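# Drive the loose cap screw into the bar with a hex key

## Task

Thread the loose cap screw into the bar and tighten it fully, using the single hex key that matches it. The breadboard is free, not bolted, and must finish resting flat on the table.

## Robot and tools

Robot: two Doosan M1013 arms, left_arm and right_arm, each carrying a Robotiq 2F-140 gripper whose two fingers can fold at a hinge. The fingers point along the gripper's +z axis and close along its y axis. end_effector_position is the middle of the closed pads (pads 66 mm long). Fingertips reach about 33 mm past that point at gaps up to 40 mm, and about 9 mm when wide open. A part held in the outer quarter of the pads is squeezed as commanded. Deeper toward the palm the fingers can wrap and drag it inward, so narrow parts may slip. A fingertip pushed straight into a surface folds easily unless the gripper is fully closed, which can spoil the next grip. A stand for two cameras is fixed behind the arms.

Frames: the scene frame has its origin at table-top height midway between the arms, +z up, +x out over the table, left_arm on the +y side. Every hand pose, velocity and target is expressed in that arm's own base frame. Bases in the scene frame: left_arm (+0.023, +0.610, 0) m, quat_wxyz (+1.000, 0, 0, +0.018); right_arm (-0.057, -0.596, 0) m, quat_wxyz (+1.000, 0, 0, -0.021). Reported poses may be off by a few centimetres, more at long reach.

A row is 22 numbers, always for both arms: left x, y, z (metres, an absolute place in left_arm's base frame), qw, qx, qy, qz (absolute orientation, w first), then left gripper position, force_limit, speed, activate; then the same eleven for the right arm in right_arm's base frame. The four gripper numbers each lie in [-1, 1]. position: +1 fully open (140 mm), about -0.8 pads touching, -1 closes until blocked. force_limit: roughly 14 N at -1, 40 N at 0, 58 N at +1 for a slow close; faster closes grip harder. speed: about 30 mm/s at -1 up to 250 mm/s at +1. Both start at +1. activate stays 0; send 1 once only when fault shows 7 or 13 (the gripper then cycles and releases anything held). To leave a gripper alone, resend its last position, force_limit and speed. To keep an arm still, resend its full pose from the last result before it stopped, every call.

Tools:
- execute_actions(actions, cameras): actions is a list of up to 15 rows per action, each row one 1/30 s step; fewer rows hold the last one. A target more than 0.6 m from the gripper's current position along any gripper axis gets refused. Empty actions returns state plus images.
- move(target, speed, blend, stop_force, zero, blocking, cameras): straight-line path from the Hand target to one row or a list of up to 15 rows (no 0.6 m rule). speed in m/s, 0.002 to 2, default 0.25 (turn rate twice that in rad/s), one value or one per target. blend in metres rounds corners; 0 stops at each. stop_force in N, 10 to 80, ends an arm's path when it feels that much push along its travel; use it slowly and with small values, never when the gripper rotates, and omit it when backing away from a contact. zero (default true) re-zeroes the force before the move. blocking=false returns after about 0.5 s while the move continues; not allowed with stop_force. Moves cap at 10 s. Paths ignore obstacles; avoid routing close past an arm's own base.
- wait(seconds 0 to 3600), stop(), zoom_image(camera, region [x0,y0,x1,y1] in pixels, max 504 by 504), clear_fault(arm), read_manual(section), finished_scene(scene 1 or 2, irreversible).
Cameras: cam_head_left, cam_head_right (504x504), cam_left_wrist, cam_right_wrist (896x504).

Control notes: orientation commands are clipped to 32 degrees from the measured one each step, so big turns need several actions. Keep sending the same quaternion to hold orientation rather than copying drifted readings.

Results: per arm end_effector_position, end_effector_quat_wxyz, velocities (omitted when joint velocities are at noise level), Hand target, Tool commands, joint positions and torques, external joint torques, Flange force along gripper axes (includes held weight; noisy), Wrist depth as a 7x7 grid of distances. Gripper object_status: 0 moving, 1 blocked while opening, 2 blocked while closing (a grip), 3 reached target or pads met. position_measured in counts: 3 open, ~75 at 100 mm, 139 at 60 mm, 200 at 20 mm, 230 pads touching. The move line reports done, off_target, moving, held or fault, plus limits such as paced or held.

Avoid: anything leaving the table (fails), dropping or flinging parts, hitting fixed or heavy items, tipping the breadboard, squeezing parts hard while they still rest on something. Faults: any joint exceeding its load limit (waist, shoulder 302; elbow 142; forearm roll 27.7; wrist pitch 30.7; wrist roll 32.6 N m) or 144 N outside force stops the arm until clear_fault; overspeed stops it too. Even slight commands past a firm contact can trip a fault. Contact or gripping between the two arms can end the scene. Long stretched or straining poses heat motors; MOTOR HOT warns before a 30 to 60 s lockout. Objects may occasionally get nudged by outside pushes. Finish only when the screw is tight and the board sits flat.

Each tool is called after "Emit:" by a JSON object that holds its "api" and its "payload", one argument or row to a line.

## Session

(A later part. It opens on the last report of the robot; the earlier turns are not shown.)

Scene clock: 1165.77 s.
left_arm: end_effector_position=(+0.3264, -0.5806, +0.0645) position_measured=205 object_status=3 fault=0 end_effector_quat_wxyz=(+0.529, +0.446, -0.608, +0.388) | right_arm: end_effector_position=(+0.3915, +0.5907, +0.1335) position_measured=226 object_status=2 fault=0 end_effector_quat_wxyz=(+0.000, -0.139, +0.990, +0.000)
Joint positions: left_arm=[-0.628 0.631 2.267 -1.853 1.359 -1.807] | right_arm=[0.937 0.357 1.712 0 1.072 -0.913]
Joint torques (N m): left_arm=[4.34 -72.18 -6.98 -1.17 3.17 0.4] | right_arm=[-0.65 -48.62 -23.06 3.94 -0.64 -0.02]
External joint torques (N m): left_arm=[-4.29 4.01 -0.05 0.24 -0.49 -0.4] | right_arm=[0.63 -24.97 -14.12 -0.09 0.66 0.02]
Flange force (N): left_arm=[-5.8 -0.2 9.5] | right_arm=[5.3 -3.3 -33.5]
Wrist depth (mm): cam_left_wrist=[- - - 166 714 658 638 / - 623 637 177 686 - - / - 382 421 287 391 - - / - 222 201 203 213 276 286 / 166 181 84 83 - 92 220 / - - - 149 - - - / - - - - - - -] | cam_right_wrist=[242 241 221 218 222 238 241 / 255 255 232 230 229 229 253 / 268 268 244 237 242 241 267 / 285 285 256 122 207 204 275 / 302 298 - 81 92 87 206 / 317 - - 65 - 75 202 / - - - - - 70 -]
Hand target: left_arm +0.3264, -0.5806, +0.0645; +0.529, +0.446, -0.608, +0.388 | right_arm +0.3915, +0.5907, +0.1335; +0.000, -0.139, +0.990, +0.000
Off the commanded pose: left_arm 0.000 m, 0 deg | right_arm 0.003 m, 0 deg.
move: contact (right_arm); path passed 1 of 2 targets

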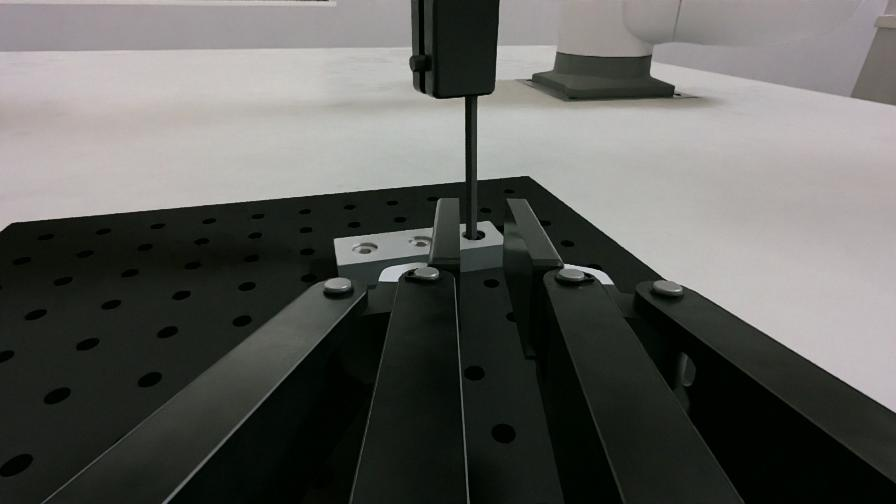

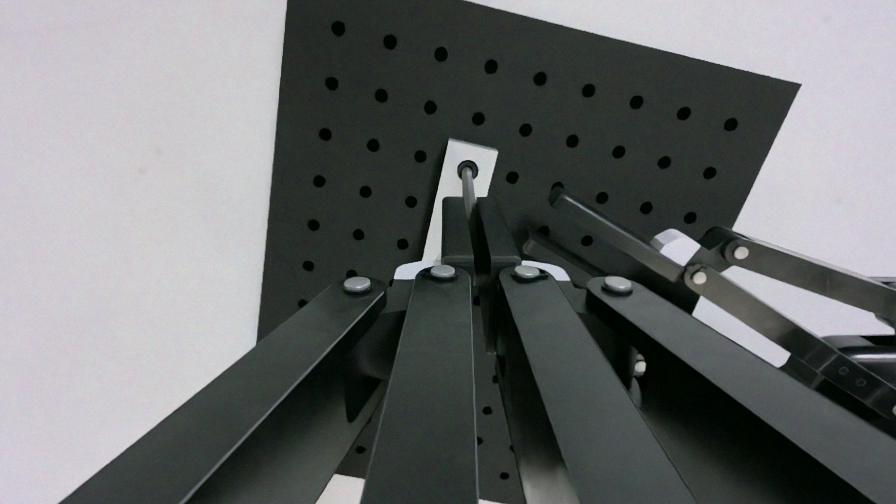

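Emit:
{"api": "move", "payload": {
  "target": [
    [0.3264,-0.5806,0.0645,-0.529,-0.446,0.608,-0.388,-0.6,-1,-1,0,0.3914,0.5906,0.136,0,-0.1392,0.9903,0,-1,1,0,0],
    [0.3264,-0.5806,0.0645,-0.529,-0.446,0.608,-0.388,-0.6,-1,-1,0,0.3907,0.5905,0.136,0,-0.1392,0.9903,0,-1,1,0,0]
  ],
  "speed": 0.03
}}

Emit:
{"api": "move", "payload": {
  "target": [
    [0.3264,-0.5806,0.0645,-0.529,-0.446,0.608,-0.388,-0.6,-1,-1,0,0.3907,0.5905,0.1305,0,-0.1392,0.9903,0,-1,1,0,0]
  ],
  "speed": 0.012,
  "stop_force": 10,
  "cameras": ["cam_left_wrist","cam_right_wrist"]
}}

Emit:
{"api": "zoom_image", "payload": {
  "camera": "cam_left_wrist",
  "region": [440, 180, 540, 280]
}}

Emit:
{"api": "zoom_image", "payload": {
  "camera": "cam_right_wrist",
  "region": [440, 145, 490, 195]
}}

Scene clock: 1175.23 s.
left_arm: end_effector_position=(+0.3264, -0.5806, +0.0645) position_measured=205 object_status=3 fault=0 end_effector_quat_wxyz=(+0.529, +0.446, -0.608, +0.388) | right_arm: end_effector_position=(+0.3908, +0.5905, +0.1360) position_measured=226 object_status=2 fault=0 end_effector_quat_wxyz=(+0.000, -0.139, +0.990, +0.000)
Joint positions: left_arm=[-0.628 0.631 2.267 -1.853 1.359 -1.807] | right_arm=[0.937 0.355 1.711 0 1.076 -0.913]
Joint torques (N m): left_arm=[4.28 -71.99 -6.98 -1.19 3.2 0.46] | right_arm=[-0.31 -68.46 -37.06 4.17 -0.5 -0.07]
External joint torques (N m): left_arm=[-4.09 3.82 0 0.27 -0.52 -0.46] | right_arm=[0.35 -5.32 -0.24 -0.31 0.53 0.06]
Flange force (N): left_arm=[-5.4 -0.3 9.0] | right_arm=[5.5 -4.0 -5.2]
Wrist depth (mm): cam_left_wrist=[- 1457 - 164 706 645 637 / - 724 558 554 703 765 659 / - 397 421 294 436 - - / 221 213 205 202 214 278 - / 166 181 84 161 - 92 - / - - - 149 - - - / - - - - - - -] | cam_right_wrist=[244 243 222 219 238 240 242 / 256 256 232 231 231 232 253 / 271 270 245 239 244 243 271 / 286 286 259 122 213 206 278 / 305 300 - 81 92 87 207 / 321 - - 65 - 75 203 / - - - - - 70 -]
Hand target: left_arm +0.3264, -0.5806, +0.0645; +0.529, +0.446, -0.608, +0.388 | right_arm +0.3907, +0.5905, +0.1360; +0.000, -0.139, +0.990, +0.000
Off the commanded pose: left_arm 0.000 m, 0 deg | right_arm 0.000 m, 0 deg.
move: done

Scene clock: 1176.03 s.
left_arm: end_effector_position=(+0.3264, -0.5806, +0.0645) position_measured=205 object_status=3 fault=0 end_effector_quat_wxyz=(+0.529, +0.446, -0.608, +0.388) end_effector_velocity=(-0.003, -0.002, +0.000) end_effector_angular_velocity=(-0.001, -0.002, -0.005) | right_arm: end_effector_position=(+0.3908, +0.5906, +0.1335) position_measured=226 object_status=2 fault=0 end_effector_quat_wxyz=(+0.000, -0.139, +0.990, +0.000)
Joint positions: left_arm=[-0.628 0.631 2.267 -1.853 1.359 -1.807] | right_arm=[0.938 0.356 1.713 0 1.071 -0.913]
Joint velocities: left_arm=[-0.005 0 0 0 0 0.002] | right_arm=[within noise]
Joint torques (N m): left_arm=[4.19 -72.26 -7.04 -1.18 3.23 0.44] | right_arm=[0.04 -52.65 -25.46 4.26 -0.31 -0.03]
External joint torques (N m): left_arm=[-4.24 4.12 0.07 0.26 -0.55 -0.44] | right_arm=[-0.47 -20.48 -11.72 -0.42 0.32 0.03]
Flange force (N): left_arm=[-5.9 -0.2 9.4] | right_arm=[3.4 -3.7 -27.2]
Wrist depth (mm): cam_left_wrist=[- - 1199 166 710 664 618 / - 614 612 186 641 656 635 / - - - 388 - 391 398 / - - 199 124 214 285 280 / 167 173 84 83 - 94 - / - - - 149 - - - / - - - - - - -] | cam_right_wrist=[241 242 221 218 222 238 241 / 253 254 231 229 229 228 253 / 269 267 242 237 241 241 267 / 284 283 256 122 210 206 275 / 302 298 - 81 92 86 207 / 318 - - 65 - 75 201 / - - - - - 70 -]
Hand target: left_arm +0.3264, -0.5806, +0.0645; +0.529, +0.446, -0.608, +0.388 | right_arm +0.3908, +0.5906, +0.1335; +0.000, -0.139, +0.990, +0.000
Off the commanded pose: left_arm 0.000 m, 0 deg | right_arm 0.003 m, 0 deg.
move: contact (right_arm)

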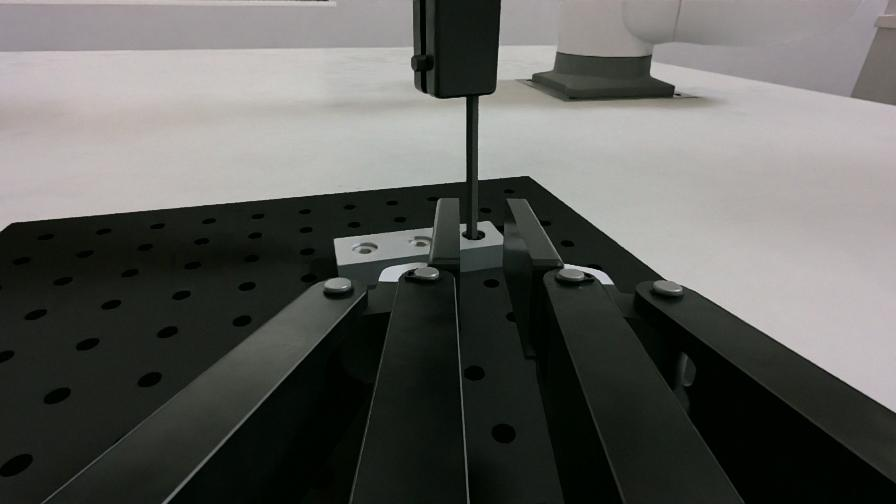

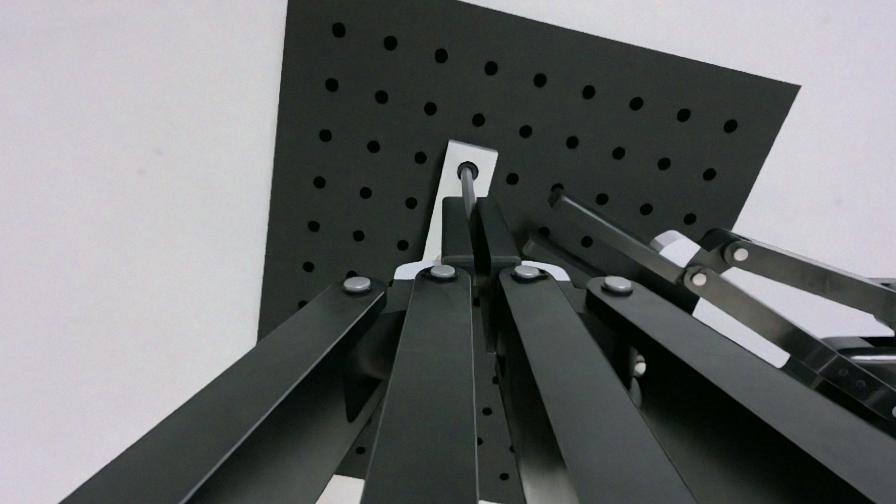

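Scaled by 5.040 from the camera's image (finer frame: 1280x720).

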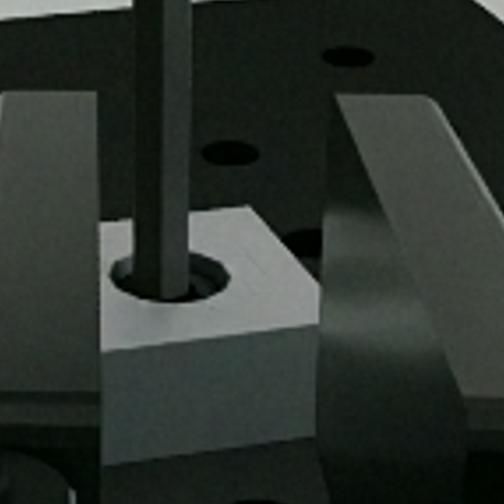

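Scaled by 10.080 from the camera's image (finer frame: 1280x720).

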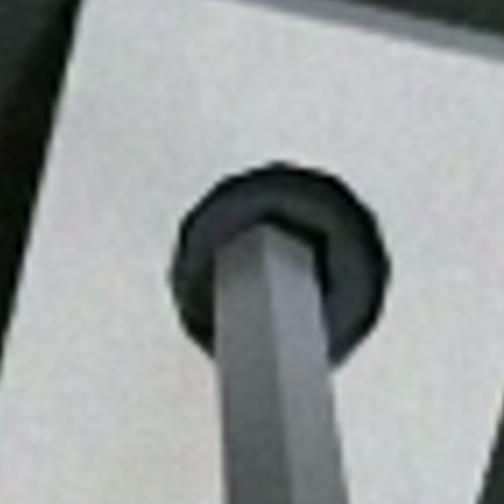

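Emit:
{"api": "move", "payload": {
  "target": [
    [0.3264,-0.5806,0.0645,-0.529,-0.446,0.608,-0.388,-0.6,-1,-1,0,0.3907,0.5905,0.1355,0,-0.1392,0.9903,0,-1,1,0,0],
    [0.3264,-0.5806,0.0645,-0.529,-0.446,0.608,-0.388,-0.6,-1,-1,0,0.3902,0.5908,0.1355,0,-0.1392,0.9903,0,-1,1,0,0]
  ],
  "speed": 0.03
}}

Emit:
{"api": "move", "payload": {
  "target": [
    [0.3264,-0.5806,0.0645,-0.529,-0.446,0.608,-0.388,-0.6,-1,-1,0,0.3902,0.5908,0.1305,0,-0.1392,0.9903,0,-1,1,0,0]
  ],
  "speed": 0.012,
  "stop_force": 10,
  "cameras": ["cam_left_wrist","cam_right_wrist"]
}}

Emit:
{"api": "zoom_image", "payload": {
  "camera": "cam_left_wrist",
  "region": [440, 180, 540, 280]
}}

Emit:
{"api": "zoom_image", "payload": {
  "camera": "cam_right_wrist",
  "region": [440, 145, 490, 195]
}}

Scene clock: 1183.07 s.
left_arm: end_effector_position=(+0.3264, -0.5806, +0.0645) position_measured=205 object_status=3 fault=0 end_effector_quat_wxyz=(+0.529, +0.446, -0.608, +0.388) | right_arm: end_effector_position=(+0.3902, +0.5908, +0.1355) position_measured=226 object_status=2 fault=0 end_effector_quat_wxyz=(+0.000, -0.139, +0.990, +0.000)
Joint positions: left_arm=[-0.628 0.631 2.267 -1.853 1.359 -1.807] | right_arm=[0.938 0.355 1.712 0 1.075 -0.912]
Joint torques (N m): left_arm=[4.31 -72.03 -6.88 -1.19 3.2 0.46] | right_arm=[-0.02 -68.11 -36.84 4.08 -0.54 -0.06]
External joint torques (N m): left_arm=[-4.15 3.83 -0.14 0.28 -0.52 -0.46] | right_arm=[0 -5.28 -0.4 -0.23 0.56 0.06]
Flange force (N): left_arm=[-5.4 -0.5 9.1] | right_arm=[4.9 -4.1 -5.4]
Wrist depth (mm): cam_left_wrist=[1999 1343 - 163 710 648 605 / 597 560 577 491 712 579 - / 383 415 404 270 363 423 360 / - - 200 202 226 300 292 / 166 174 84 162 - 92 - / - - - 149 - - - / - - - - - - -] | cam_right_wrist=[242 244 220 219 223 240 242 / 256 256 233 230 231 231 254 / 269 271 244 240 243 244 269 / 286 285 258 122 211 205 276 / 302 299 - 81 92 86 207 / 320 - - 65 - 75 202 / - - - - - 70 -]
Hand target: left_arm +0.3264, -0.5806, +0.0645; +0.529, +0.446, -0.608, +0.388 | right_arm +0.3902, +0.5908, +0.1355; +0.000, -0.139, +0.990, +0.000
Off the commanded pose: left_arm 0.000 m, 0 deg | right_arm 0.000 m, 0 deg.
move: done

Scene clock: 1183.87 s.
left_arm: end_effector_position=(+0.3264, -0.5806, +0.0645) position_measured=205 object_status=3 fault=0 end_effector_quat_wxyz=(+0.529, +0.446, -0.608, +0.388) | right_arm: end_effector_position=(+0.3903, +0.5909, +0.1334) position_measured=226 object_status=2 fault=0 end_effector_quat_wxyz=(+0.000, -0.139, +0.990, +0.000)
Joint positions: left_arm=[-0.628 0.631 2.267 -1.853 1.359 -1.807] | right_arm=[0.938 0.356 1.714 0 1.071 -0.912]
Joint torques (N m): left_arm=[4.11 -71.99 -7.14 -1.16 3.19 0.42] | right_arm=[0.57 -53.42 -25.57 4.22 -0.16 0.01]
External joint torques (N m): left_arm=[-4.15 3.84 0.14 0.24 -0.51 -0.42] | right_arm=[-0.71 -20.15 -11.69 -0.37 0.18 -0.01]
Flange force (N): left_arm=[-5.5 0.1 9.1] | right_arm=[2.9 -3.8 -26.7]
Wrist depth (mm): cam_left_wrist=[- 1270 - 164 703 654 630 / - 618 - - 741 - 661 / - 376 - - - 388 395 / - 210 198 203 226 284 - / 165 182 84 161 - 92 - / - - - 149 - - - / - - - - - - -] | cam_right_wrist=[242 241 221 218 235 237 240 / 253 254 232 230 229 229 253 / 270 267 243 237 242 241 266 / 284 284 256 121 213 206 276 / 303 297 - 81 92 86 206 / 318 - - 65 - 75 201 / - - - - - 70 -]
Hand target: left_arm +0.3264, -0.5806, +0.0645; +0.529, +0.446, -0.608, +0.388 | right_arm +0.3903, +0.5909, +0.1334; +0.000, -0.139, +0.990, +0.000
Off the commanded pose: left_arm 0.000 m, 0 deg | right_arm 0.003 m, 0 deg.
move: contact (right_arm)

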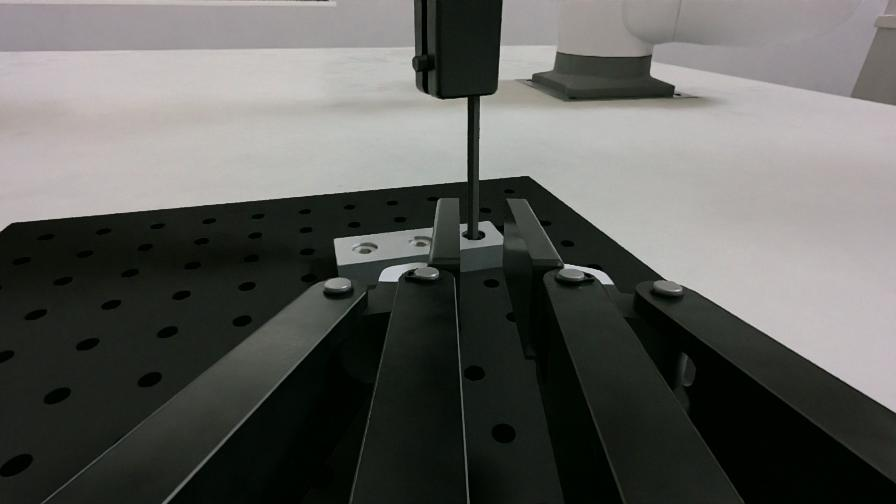

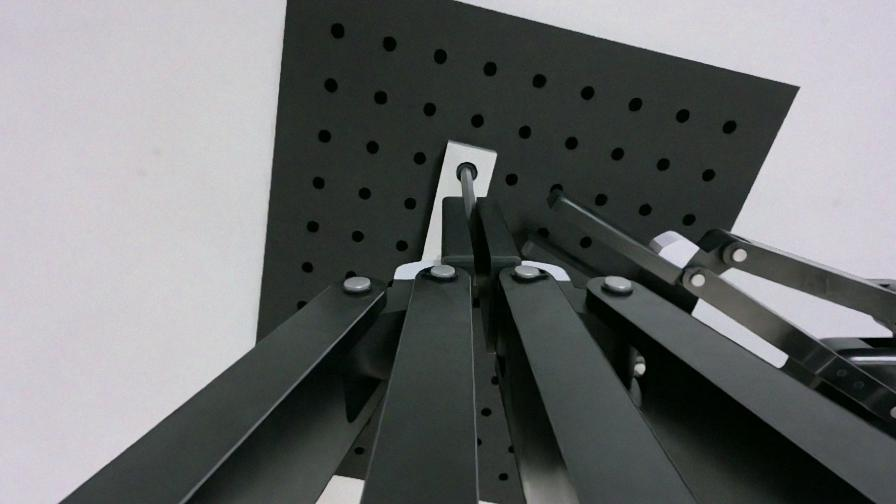

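Scaled by 5.040 from the camera's image (finer frame: 1280x720).

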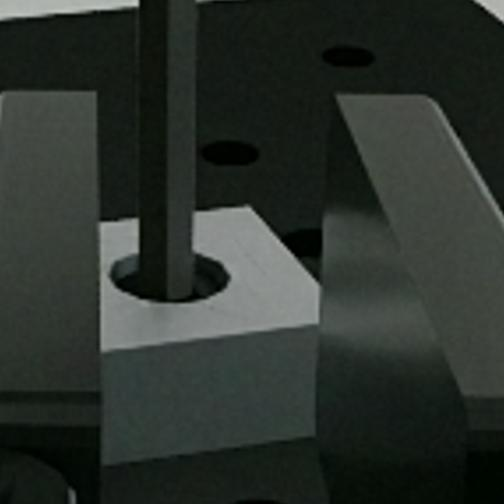

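Scaled by 10.080 from the camera's image (finer frame: 1280x720).

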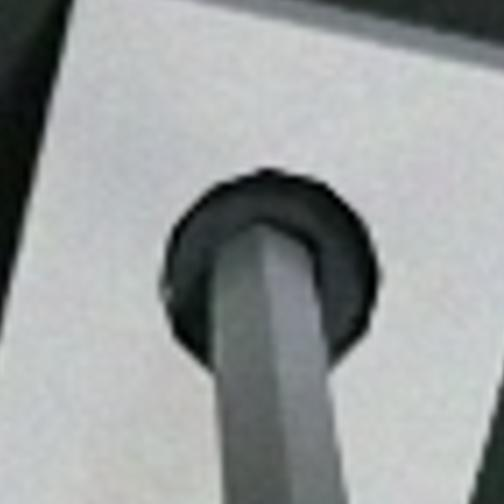

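Emit:
{"api": "move", "payload": {
  "target": [
    [0.3264,-0.5806,0.0645,-0.529,-0.446,0.608,-0.388,-0.6,-1,-1,0,0.3900,0.5917,0.1334,0,-0.1822,0.9833,0,-1,1,0,0],
    [0.3264,-0.5806,0.0645,-0.529,-0.446,0.608,-0.388,-0.6,-1,-1,0,0.3904,0.5898,0.1334,0,-0.0958,0.9954,0,-1,1,0,0]
  ],
  "speed": 0.1
}}

Emit:
{"api": "move", "payload": {
  "target": [
    [0.3264,-0.5806,0.0645,-0.529,-0.446,0.608,-0.388,-0.6,-1,-1,0,0.3902,0.5908,0.1334,0,-0.1392,0.9903,0,-1,1,0,0]
  ],
  "speed": 0.1,
  "cameras": ["cam_right_wrist"]
}}

Emit:
{"api": "zoom_image", "payload": {
  "camera": "cam_right_wrist",
  "region": [440, 145, 490, 195]
}}

Scene clock: 1197.07 s.
left_arm: end_effector_position=(+0.3264, -0.5806, +0.0645) position_measured=205 object_status=3 fault=0 end_effector_quat_wxyz=(+0.529, +0.446, -0.608, +0.388) | right_arm: end_effector_position=(+0.3904, +0.5898, +0.1334) position_measured=226 object_status=2 fault=0 end_effector_quat_wxyz=(+0.000, -0.096, +0.995, +0.000)
Joint positions: left_arm=[-0.628 0.631 2.267 -1.853 1.359 -1.807] | right_arm=[0.937 0.356 1.715 0 1.071 -0.825]
Joint torques (N m): left_arm=[4.18 -71.98 -6.95 -1.17 3.19 0.45] | right_arm=[-1.39 -58.95 -30.39 3.56 -0.45 -0.01]
External joint torques (N m): left_arm=[-4.39 3.89 0.04 0.26 -0.5 -0.45] | right_arm=[0.99 -14.29 -6.7 0.27 0.48 0.01]
Flange force (N): left_arm=[-5.5 0.0 9.5] | right_arm=[5.4 -3.5 -18.1]
Wrist depth (mm): cam_left_wrist=[- 1161 - 166 706 649 635 / - 643 620 176 701 - 583 / - 384 415 430 388 394 423 / - - 212 137 214 - - / 166 174 84 161 - 93 219 / 148 - - 149 - - - / - - - - - - -] | cam_right_wrist=[242 242 220 218 221 235 239 / 255 255 232 229 228 229 252 / 269 268 243 240 240 241 266 / 283 283 256 121 215 200 193 / 301 298 - 81 92 86 204 / 318 - - 65 - 75 205 / - - - - - 70 -]
Hand target: left_arm +0.3264, -0.5806, +0.0645; +0.529, +0.446, -0.608, +0.388 | right_arm +0.3904, +0.5898, +0.1334; +0.000, -0.096, +0.995, +0.000
Off the commanded pose: left_arm 0.000 m, 0 deg | right_arm 0.000 m, 0 deg.
move: done

Scene clock: 1197.83 s.
left_arm: end_effector_position=(+0.3264, -0.5806, +0.0645) position_measured=205 object_status=3 fault=0 end_effector_quat_wxyz=(+0.529, +0.446, -0.608, +0.388) | right_arm: end_effector_position=(+0.3902, +0.5908, +0.1334) position_measured=226 object_status=2 fault=0 end_effector_quat_wxyz=(+0.000, -0.139, +0.990, +0.000)
Joint positions: left_arm=[-0.628 0.631 2.267 -1.853 1.359 -1.807] | right_arm=[0.938 0.357 1.713 0 1.072 -0.912]
Joint torques (N m): left_arm=[4.08 -72.07 -7.11 -1.16 3.22 0.42] | right_arm=[-1.64 -64.33 -34.42 3.3 -0.98 0.03]
External joint torques (N m): left_arm=[-4.07 3.92 0.16 0.24 -0.54 -0.42] | right_arm=[1.57 -9.31 -2.86 0.56 1 -0.03]
Flange force (N): left_arm=[-5.6 0.0 8.9] | right_arm=[6.5 -2.7 -11.6]
Wrist depth (mm): cam_left_wrist=[1842 - - 165 701 654 641 / - - - - 646 - - / 371 - - 311 - 397 - / - 222 202 137 213 280 - / 166 181 84 162 - 94 221 / 147 - - 149 - - - / - - - - - - -] | cam_right_wrist=[242 245 220 219 222 238 240 / 255 254 232 229 229 229 252 / 269 265 243 236 242 240 266 / 284 285 257 122 210 204 276 / 301 298 - 81 92 86 206 / 317 - - 65 - 75 201 / - - - - - 70 -]
Hand target: left_arm +0.3264, -0.5806, +0.0645; +0.529, +0.446, -0.608, +0.388 | right_arm +0.3902, +0.5908, +0.1334; +0.000, -0.139, +0.990, +0.000
Off the commanded pose: left_arm 0.000 m, 0 deg | right_arm 0.000 m, 0 deg.
move: done

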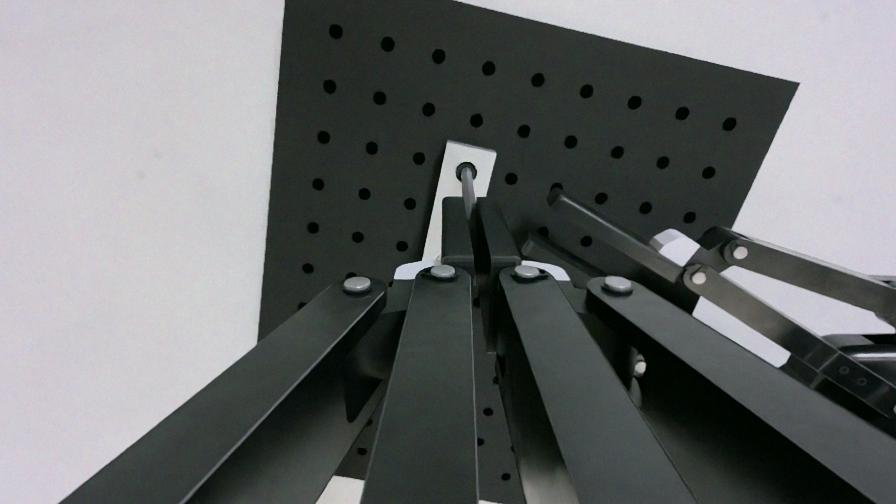

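Scaled by 10.080 from the camera's image (finer frame: 1280x720).

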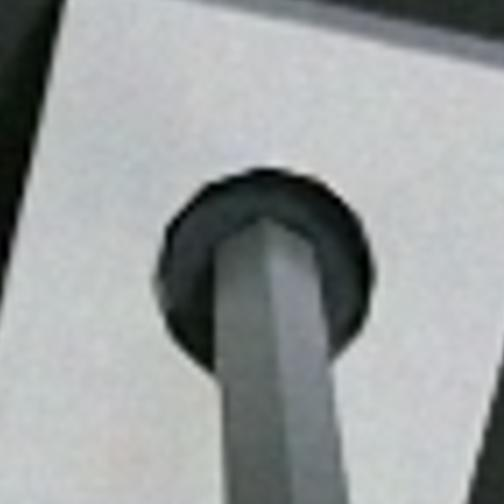

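Emit:
{"api": "move", "payload": {
  "target": [
    [0.3264,-0.5806,0.0645,-0.529,-0.446,0.608,-0.388,-0.6,-1,-1,0,0.3902,0.5908,0.1305,0,-0.1392,0.9903,0,-1,1,0,0]
  ],
  "speed": 0.01,
  "stop_force": 15,
  "cameras": ["cam_left_wrist","cam_right_wrist"]
}}

Emit:
{"api": "zoom_image", "payload": {
  "camera": "cam_left_wrist",
  "region": [440, 180, 540, 280]
}}

Emit:
{"api": "zoom_image", "payload": {
  "camera": "cam_right_wrist",
  "region": [440, 145, 490, 195]
}}

Scene clock: 1202.50 s.
left_arm: end_effector_position=(+0.3264, -0.5806, +0.0645) position_measured=205 object_status=3 fault=0 end_effector_quat_wxyz=(+0.529, +0.446, -0.608, +0.388) | right_arm: end_effector_position=(+0.3903, +0.5910, +0.1329) position_measured=226 object_status=2 fault=0 end_effector_quat_wxyz=(+0.000, -0.139, +0.990, +0.000)
Joint positions: left_arm=[-0.628 0.631 2.267 -1.853 1.359 -1.807] | right_arm=[0.938 0.357 1.714 0 1.07 -0.912]
Joint torques (N m): left_arm=[4.28 -72.25 -7.01 -1.21 3.19 0.42] | right_arm=[0.12 -47.86 -21.62 4.07 -0.19 0.07]
External joint torques (N m): left_arm=[-4.41 4.13 0.01 0.29 -0.51 -0.42] | right_arm=[-0.04 -25.5 -15.46 -0.23 0.21 -0.07]
Flange force (N): left_arm=[-6.0 -0.2 9.6] | right_arm=[3.3 -3.0 -34.4]
Wrist depth (mm): cam_left_wrist=[- - - 164 708 682 595 / - - - - 673 - - / 379 - - - - 385 381 / 222 - 202 136 214 277 - / 166 182 84 83 - 94 215 / - - - 144 - - - / - - - - - - -] | cam_right_wrist=[243 242 220 218 222 238 240 / 253 251 232 229 228 229 253 / 271 270 242 237 240 241 267 / 284 284 257 122 210 203 275 / 300 298 - 81 92 86 205 / 317 - - 65 - 75 200 / - - - - - 70 -]
Hand target: left_arm +0.3264, -0.5806, +0.0645; +0.529, +0.446, -0.608, +0.388 | right_arm +0.3903, +0.5910, +0.1329; +0.000, -0.139, +0.990, +0.000
Off the commanded pose: left_arm 0.000 m, 0 deg | right_arm 0.002 m, 0 deg.
move: contact (right_arm)

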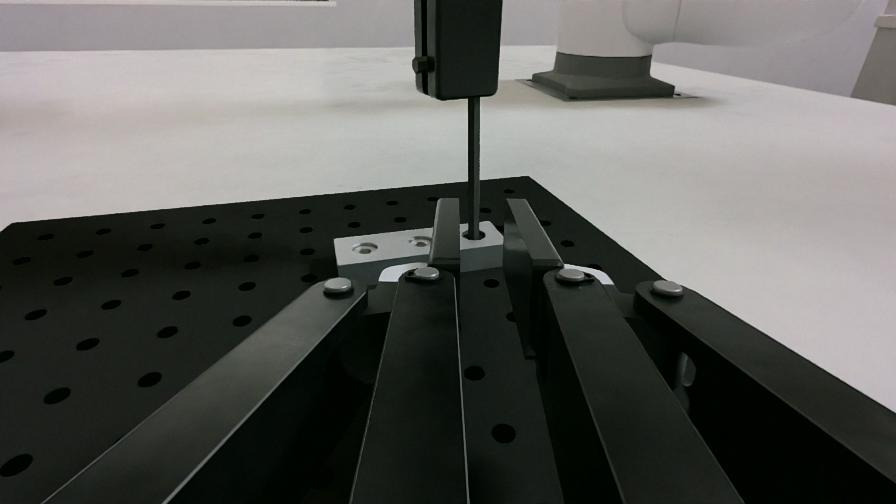

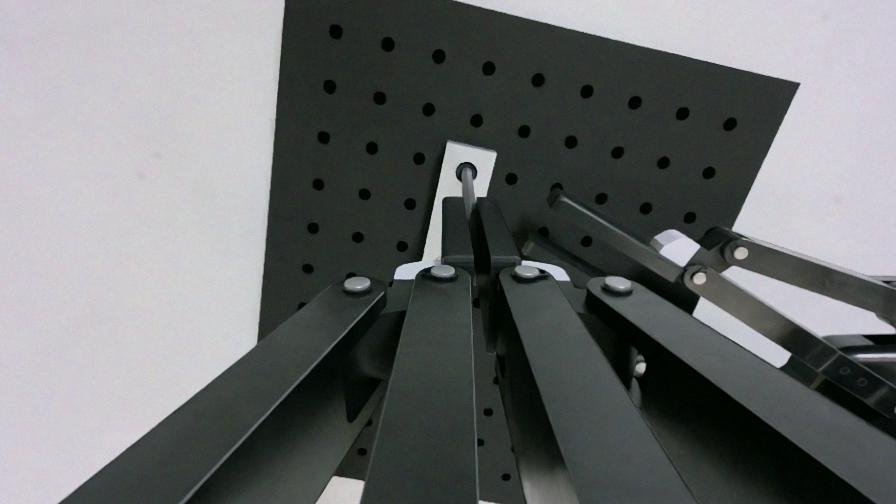

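Scaled by 5.040 from the camera's image (finer frame: 1280x720).

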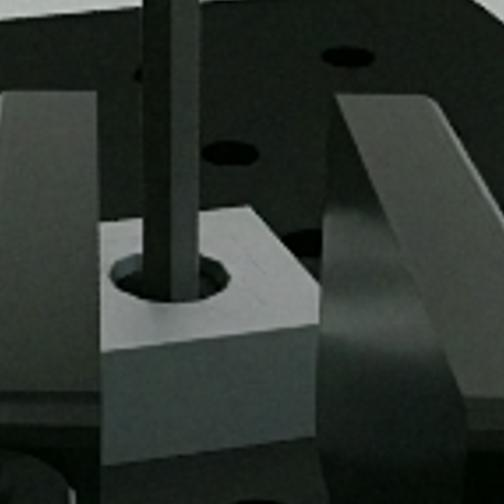

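Scaled by 10.080 from the camera's image (finer frame: 1280x720).

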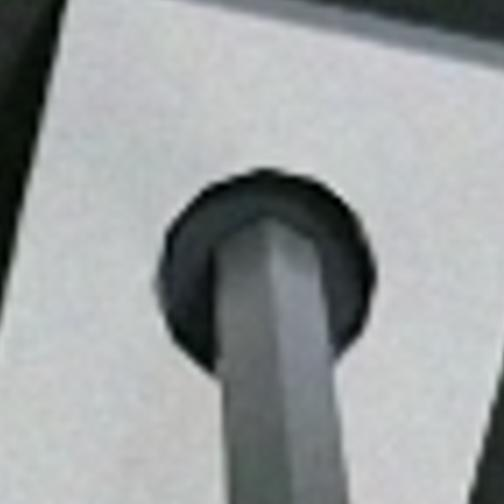

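Emit:
{"api": "move", "payload": {
  "target": [
    [0.3264,-0.5806,0.0645,-0.529,-0.446,0.608,-0.388,-0.6,-1,-1,0,0.3902,0.5908,0.148,0,-0.1392,0.9903,0,-1,1,0,0]
  ],
  "speed": 0.06,
  "cameras": ["cam_left_wrist","cam_right_wrist"]
}}

Emit:
{"api": "zoom_image", "payload": {
  "camera": "cam_left_wrist",
  "region": [455, 195, 505, 245]
}}

Emit:
{"api": "zoom_image", "payload": {
  "camera": "cam_right_wrist",
  "region": [450, 150, 485, 185]
}}

Scene clock: 1215.33 s.
left_arm: end_effector_position=(+0.3264, -0.5806, +0.0645) position_measured=205 object_status=3 fault=0 end_effector_quat_wxyz=(+0.529, +0.446, -0.608, +0.388) | right_arm: end_effector_position=(+0.3902, +0.5908, +0.1479) position_measured=226 object_status=2 fault=0 end_effector_quat_wxyz=(+0.000, -0.139, +0.990, +0.000)
Joint positions: left_arm=[-0.628 0.631 2.267 -1.853 1.359 -1.807] | right_arm=[0.938 0.345 1.7 0 1.096 -0.912]
Joint torques (N m): left_arm=[4.56 -72.37 -7 -1.18 3.25 0.4] | right_arm=[-0.09 -68.02 -37.37 4.16 -0.59 -0.01]
External joint torques (N m): left_arm=[-4.52 4.23 0.03 0.27 -0.57 -0.4] | right_arm=[-0.11 -4.69 -0.3 -0.27 0.61 0.01]
Flange force (N): left_arm=[-6.2 -0.1 9.9] | right_arm=[4.3 -3.9 -4.8]
Wrist depth (mm): cam_left_wrist=[- 1394 - 163 714 659 591 / 551 - - 640 645 712 - / 405 - - 292 422 - - / - - 213 203 214 266 - / 167 182 84 161 - 94 - / - - - 149 - - - / - - - - - - -] | cam_right_wrist=[254 253 233 230 235 251 253 / 266 266 242 243 243 242 267 / 282 283 257 254 252 260 280 / 298 298 272 122 223 216 215 / 315 314 - 81 92 86 218 / 336 - - 65 - 75 220 / - - - - - 70 -]
Hand target: left_arm +0.3264, -0.5806, +0.0645; +0.529, +0.446, -0.608, +0.388 | right_arm +0.3902, +0.5908, +0.1480; +0.000, -0.139, +0.990, +0.000
Off the commanded pose: left_arm 0.000 m, 0 deg | right_arm 0.000 m, 0 deg.
move: done

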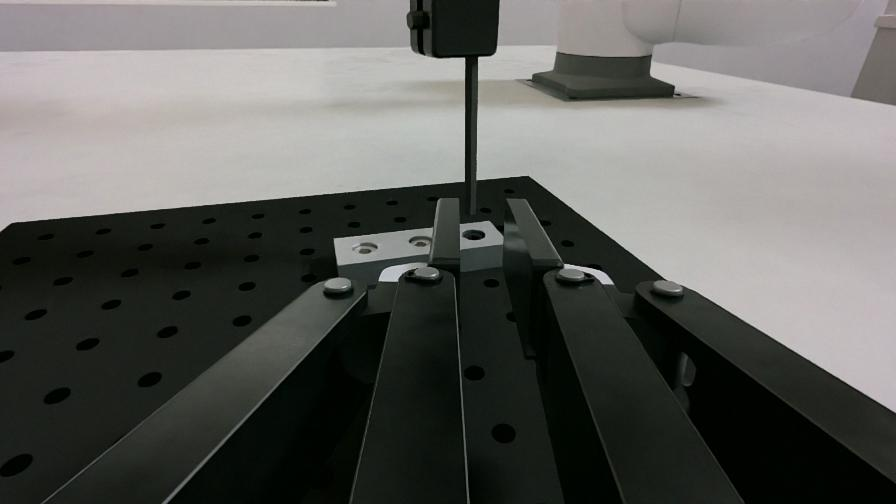

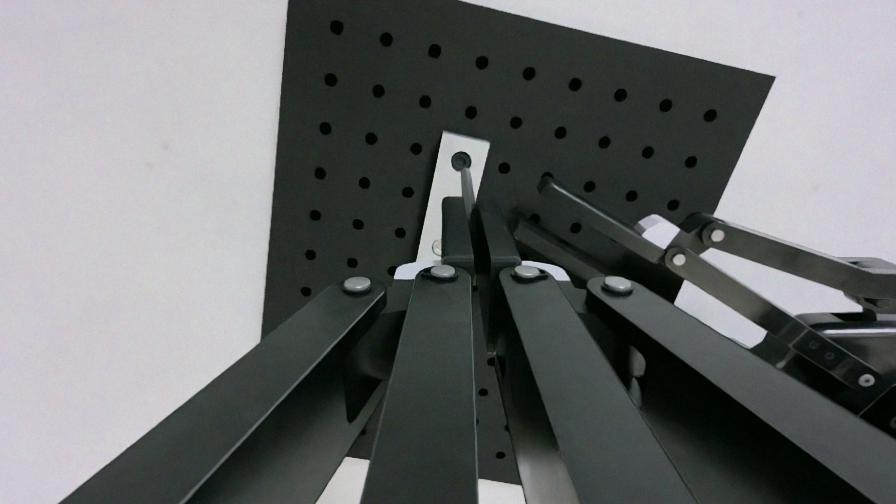

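Scaled by 10.080 from the camera's image (finer frame: 1280x720).

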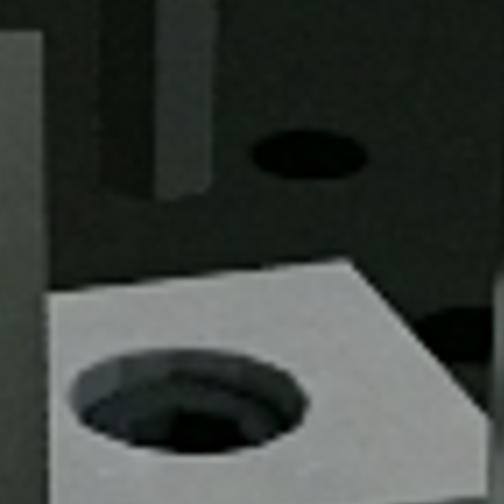

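Scaled by 14.400 from the camera's image (finer frame: 1280x720).

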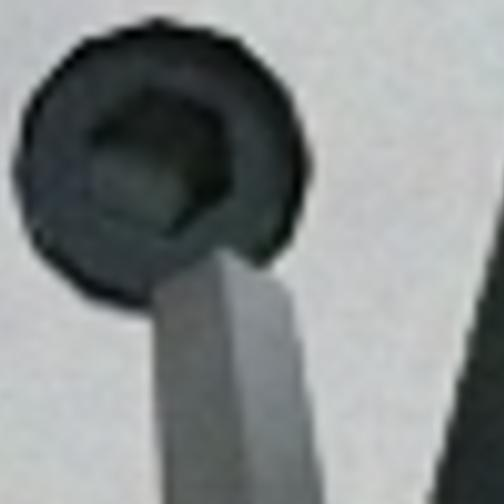

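Emit:
{"api": "move", "payload": {
  "target": [
    [0.3264,-0.5806,0.0645,-0.529,-0.446,0.608,-0.388,-0.6,-1,-1,0,0.3901,0.5914,0.136,0,-0.1693,0.9856,0,-1,1,0,0]
  ],
  "speed": 0.06
}}

Emit:
{"api": "move", "payload": {
  "target": [
    [0.3264,-0.5806,0.0645,-0.529,-0.446,0.608,-0.388,-0.6,-1,-1,0,0.3901,0.5914,0.1305,0,-0.1693,0.9856,0,-1,1,0,0]
  ],
  "speed": 0.01,
  "stop_force": 10,
  "cameras": ["cam_left_wrist","cam_right_wrist"]
}}

Emit:
{"api": "zoom_image", "payload": {
  "camera": "cam_left_wrist",
  "region": [455, 195, 505, 245]
}}

Emit:
{"api": "zoom_image", "payload": {
  "camera": "cam_right_wrist",
  "region": [450, 155, 485, 190]
}}

Scene clock: 1225.37 s.
left_arm: end_effector_position=(+0.3264, -0.5806, +0.0645) position_measured=205 object_status=3 fault=0 end_effector_quat_wxyz=(+0.529, +0.446, -0.608, +0.388) | right_arm: end_effector_position=(+0.3901, +0.5914, +0.1360) position_measured=226 object_status=2 fault=0 end_effector_quat_wxyz=(+0.000, -0.169, +0.986, +0.000)
Joint positions: left_arm=[-0.628 0.631 2.267 -1.853 1.359 -1.807] | right_arm=[0.939 0.355 1.71 0 1.076 -0.972]
Joint torques (N m): left_arm=[4.29 -72.14 -7.04 -1.14 3.19 0.42] | right_arm=[-1.21 -68.55 -37.12 4.14 -0.49 0.06]
External joint torques (N m): left_arm=[-4.11 3.96 0.06 0.22 -0.51 -0.42] | right_arm=[0.83 -4.41 -0.05 -0.31 0.51 -0.06]
Flange force (N): left_arm=[-5.7 -0.1 9.1] | right_arm=[5.3 -2.7 -4.3]
Wrist depth (mm): cam_left_wrist=[- - - 165 708 641 - / - - - 572 712 635 - / - - 376 - - 389 398 / - - 200 136 204 280 - / 166 174 84 162 - 93 - / - - - 149 - - - / - - - - - - -] | cam_right_wrist=[244 244 222 220 238 242 242 / 257 257 234 231 232 234 255 / 271 274 246 239 243 244 269 / 287 286 259 121 210 218 281 / 305 299 - 81 92 87 210 / 320 - - 66 - 75 206 / - - - - - 70 -]
Hand target: left_arm +0.3264, -0.5806, +0.0645; +0.529, +0.446, -0.608, +0.388 | right_arm +0.3901, +0.5914, +0.1360; +0.000, -0.169, +0.986, +0.000
Off the commanded pose: left_arm 0.000 m, 0 deg | right_arm 0.000 m, 0 deg.
move: done

Scene clock: 1226.20 s.
left_arm: end_effector_position=(+0.3264, -0.5806, +0.0645) position_measured=205 object_status=3 fault=0 end_effector_quat_wxyz=(+0.529, +0.446, -0.608, +0.388) | right_arm: end_effector_position=(+0.3902, +0.5915, +0.1335) position_measured=226 object_status=2 fault=0 end_effector_quat_wxyz=(+0.000, -0.169, +0.986, +0.000)
Joint positions: left_arm=[-0.628 0.631 2.267 -1.853 1.359 -1.807] | right_arm=[0.939 0.357 1.712 0 1.072 -0.972]
Joint torques (N m): left_arm=[4.36 -71.91 -7.04 -1.18 3.23 0.42] | right_arm=[0 -54.68 -26.78 4.14 -0.53 -0.04]
External joint torques (N m): left_arm=[-4.41 3.77 0.04 0.25 -0.55 -0.42] | right_arm=[-0.17 -18.54 -10.35 -0.3 0.56 0.04]
Flange force (N): left_arm=[-5.2 0.1 9.6] | right_arm=[3.7 -3.1 -24.8]
Wrist depth (mm): cam_left_wrist=[- - 2030 165 695 656 575 / 537 - - 507 708 704 - / 379 381 420 418 387 - - / - 235 202 203 215 251 267 / 165 181 84 83 - 94 228 / - - - 144 - - - / - - - - - - -] | cam_right_wrist=[241 241 220 219 236 241 240 / 255 254 232 229 231 228 250 / 268 268 242 237 242 242 267 / 284 284 254 122 209 218 281 / 302 298 - 81 92 87 207 / 318 - - 65 - 75 204 / - - - - - 70 -]
Hand target: left_arm +0.3264, -0.5806, +0.0645; +0.529, +0.446, -0.608, +0.388 | right_arm +0.3902, +0.5915, +0.1335; +0.000, -0.169, +0.986, +0.000
Off the commanded pose: left_arm 0.000 m, 0 deg | right_arm 0.003 m, 0 deg.
move: contact (right_arm)

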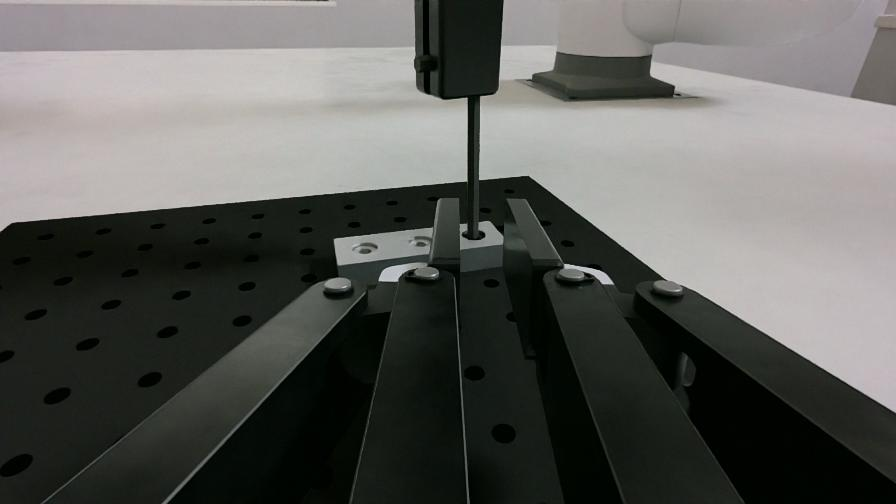

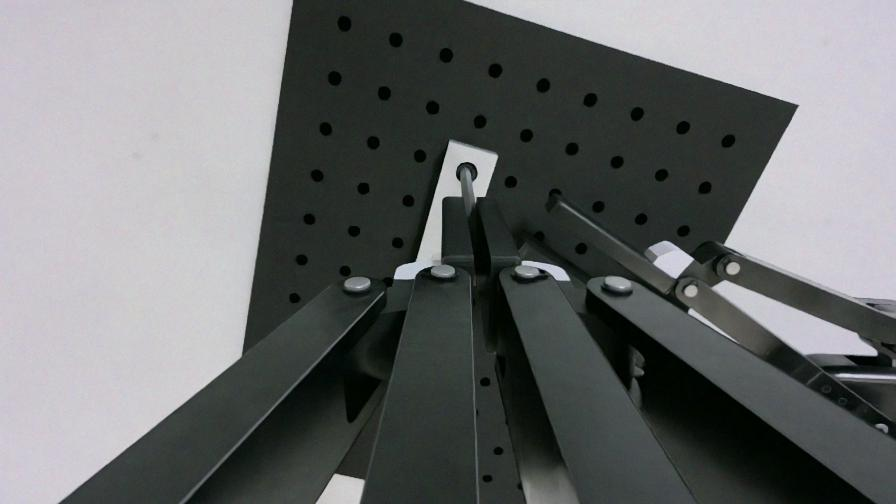

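Scaled by 10.080 from the camera's image (finer frame: 1280x720).

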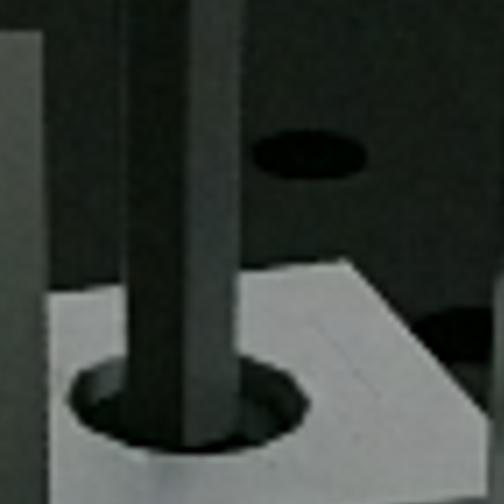

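Scaled by 14.400 from the camera's image (finer frame: 1280x720).

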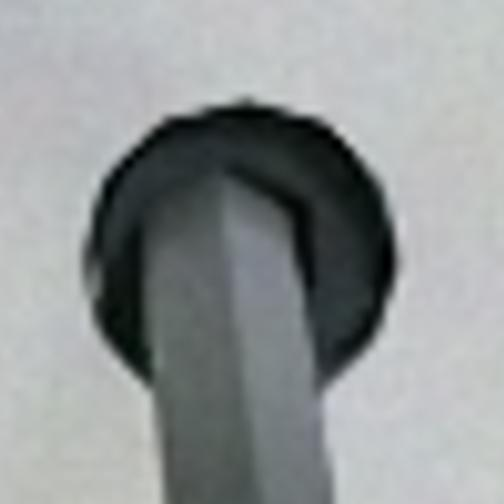

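Emit:
{"api": "move", "payload": {
  "target": [
    [0.3264,-0.5806,0.0645,-0.529,-0.446,0.608,-0.388,-0.6,-1,-1,0,0.3901,0.5914,0.1355,0,-0.1693,0.9856,0,-1,1,0,0],
    [0.3264,-0.5806,0.0645,-0.529,-0.446,0.608,-0.388,-0.6,-1,-1,0,0.38983,0.59165,0.1355,0,-0.1693,0.9856,0,-1,1,0,0]
  ],
  "speed": 0.03
}}

Emit:
{"api": "move", "payload": {
  "target": [
    [0.3264,-0.5806,0.0645,-0.529,-0.446,0.608,-0.388,-0.6,-1,-1,0,0.38983,0.59165,0.1305,0,-0.1693,0.9856,0,-1,1,0,0]
  ],
  "speed": 0.01,
  "stop_force": 10,
  "cameras": ["cam_left_wrist","cam_right_wrist"]
}}

Emit:
{"api": "zoom_image", "payload": {
  "camera": "cam_left_wrist",
  "region": [455, 195, 505, 245]
}}

Emit:
{"api": "zoom_image", "payload": {
  "camera": "cam_right_wrist",
  "region": [450, 155, 485, 190]
}}

Scene clock: 1235.33 s.
left_arm: end_effector_position=(+0.3264, -0.5806, +0.0645) position_measured=205 object_status=3 fault=0 end_effector_quat_wxyz=(+0.529, +0.446, -0.608, +0.388) | right_arm: end_effector_position=(+0.3898, +0.5916, +0.1355) position_measured=226 object_status=2 fault=0 end_effector_quat_wxyz=(+0.000, -0.169, +0.986, +0.000)
Joint positions: left_arm=[-0.628 0.631 2.267 -1.853 1.359 -1.807] | right_arm=[0.939 0.356 1.71 0 1.076 -0.972]
Joint torques (N m): left_arm=[4.24 -72.29 -6.96 -1.15 3.2 0.44] | right_arm=[-0.69 -68.76 -36.85 4.18 -0.45 -0.05]
External joint torques (N m): left_arm=[-4.4 4.19 0.05 0.23 -0.52 -0.44] | right_arm=[0.89 -5.59 -0.71 -0.29 0.48 0.05]
Flange force (N): left_arm=[-6.1 -0.1 9.7] | right_arm=[5.7 -2.7 -5.8]
Wrist depth (mm): cam_left_wrist=[- - - 163 699 659 608 / 627 507 - - 712 574 590 / - - 353 - - 419 451 / - 224 199 202 215 - 285 / 166 174 84 83 - 93 220 / - - - 149 - - - / - - - - - - -] | cam_right_wrist=[244 244 221 218 237 241 242 / 256 256 234 231 231 231 255 / 269 270 243 238 244 243 270 / 286 286 256 121 210 215 284 / 304 300 - 81 92 87 210 / 320 - - 65 - 75 205 / - - - - - 70 -]
Hand target: left_arm +0.3264, -0.5806, +0.0645; +0.529, +0.446, -0.608, +0.388 | right_arm +0.3898, +0.5916, +0.1355; +0.000, -0.169, +0.986, +0.000
Off the commanded pose: left_arm 0.000 m, 0 deg | right_arm 0.000 m, 0 deg.
move: done

Scene clock: 1236.17 s.
left_arm: end_effector_position=(+0.3264, -0.5806, +0.0645) position_measured=205 object_status=3 fault=0 end_effector_quat_wxyz=(+0.529, +0.446, -0.608, +0.388) | right_arm: end_effector_position=(+0.3899, +0.5918, +0.1334) position_measured=226 object_status=2 fault=0 end_effector_quat_wxyz=(+0.000, -0.169, +0.986, +0.000)
Joint positions: left_arm=[-0.628 0.631 2.267 -1.853 1.359 -1.807] | right_arm=[0.939 0.357 1.712 0 1.071 -0.972]
Joint torques (N m): left_arm=[4.37 -72.1 -7 -1.16 3.22 0.44] | right_arm=[-0.04 -54.41 -26.08 4.33 -0.26 -0.05]
External joint torques (N m): left_arm=[-4.4 3.94 -0.07 0.24 -0.54 -0.44] | right_arm=[-0.06 -19.61 -11.29 -0.47 0.29 0.05]
Flange force (N): left_arm=[-5.6 -0.2 9.7] | right_arm=[3.6 -2.8 -26.1]
Wrist depth (mm): cam_left_wrist=[- - - 165 695 678 607 / 544 549 620 500 688 - - / 413 382 416 - 385 - - / - - 235 202 226 - 263 / 166 174 84 161 - 92 220 / 148 - - 149 - - - / - - - - - - -] | cam_right_wrist=[241 240 220 218 236 240 240 / 256 253 232 229 226 229 250 / 267 268 242 237 242 241 266 / 284 283 254 122 209 217 281 / 301 298 - 81 92 86 206 / 317 - - 65 - 75 205 / - - - - - 70 -]
Hand target: left_arm +0.3264, -0.5806, +0.0645; +0.529, +0.446, -0.608, +0.388 | right_arm +0.3899, +0.5918, +0.1334; +0.000, -0.169, +0.986, +0.000
Off the commanded pose: left_arm 0.000 m, 0 deg | right_arm 0.003 m, 0 deg.
move: contact (right_arm)

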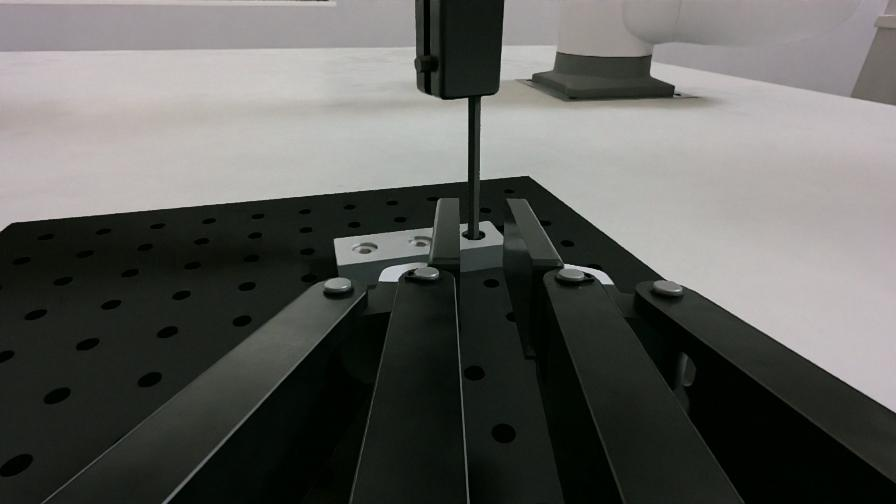

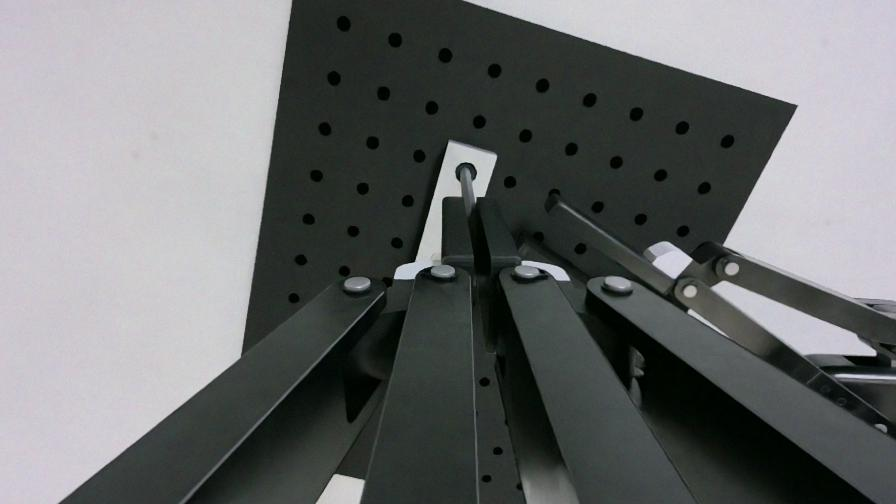

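Scaled by 10.080 from the camera's image (finer frame: 1280x720).

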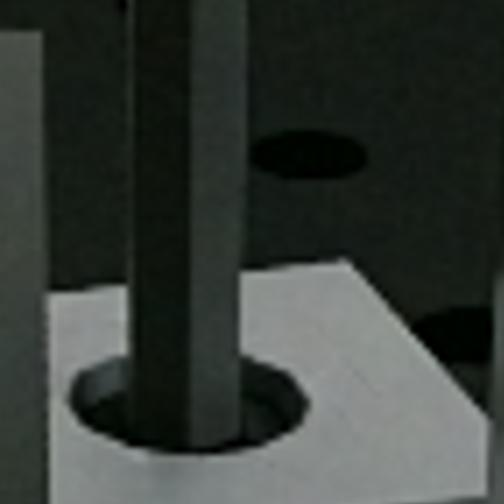

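Scaled by 14.400 from the camera's image (finer frame: 1280x720).

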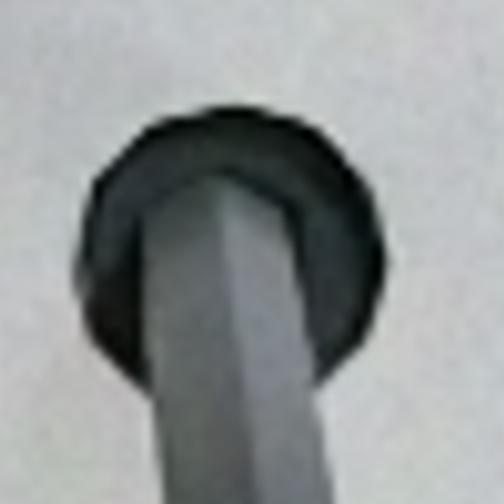

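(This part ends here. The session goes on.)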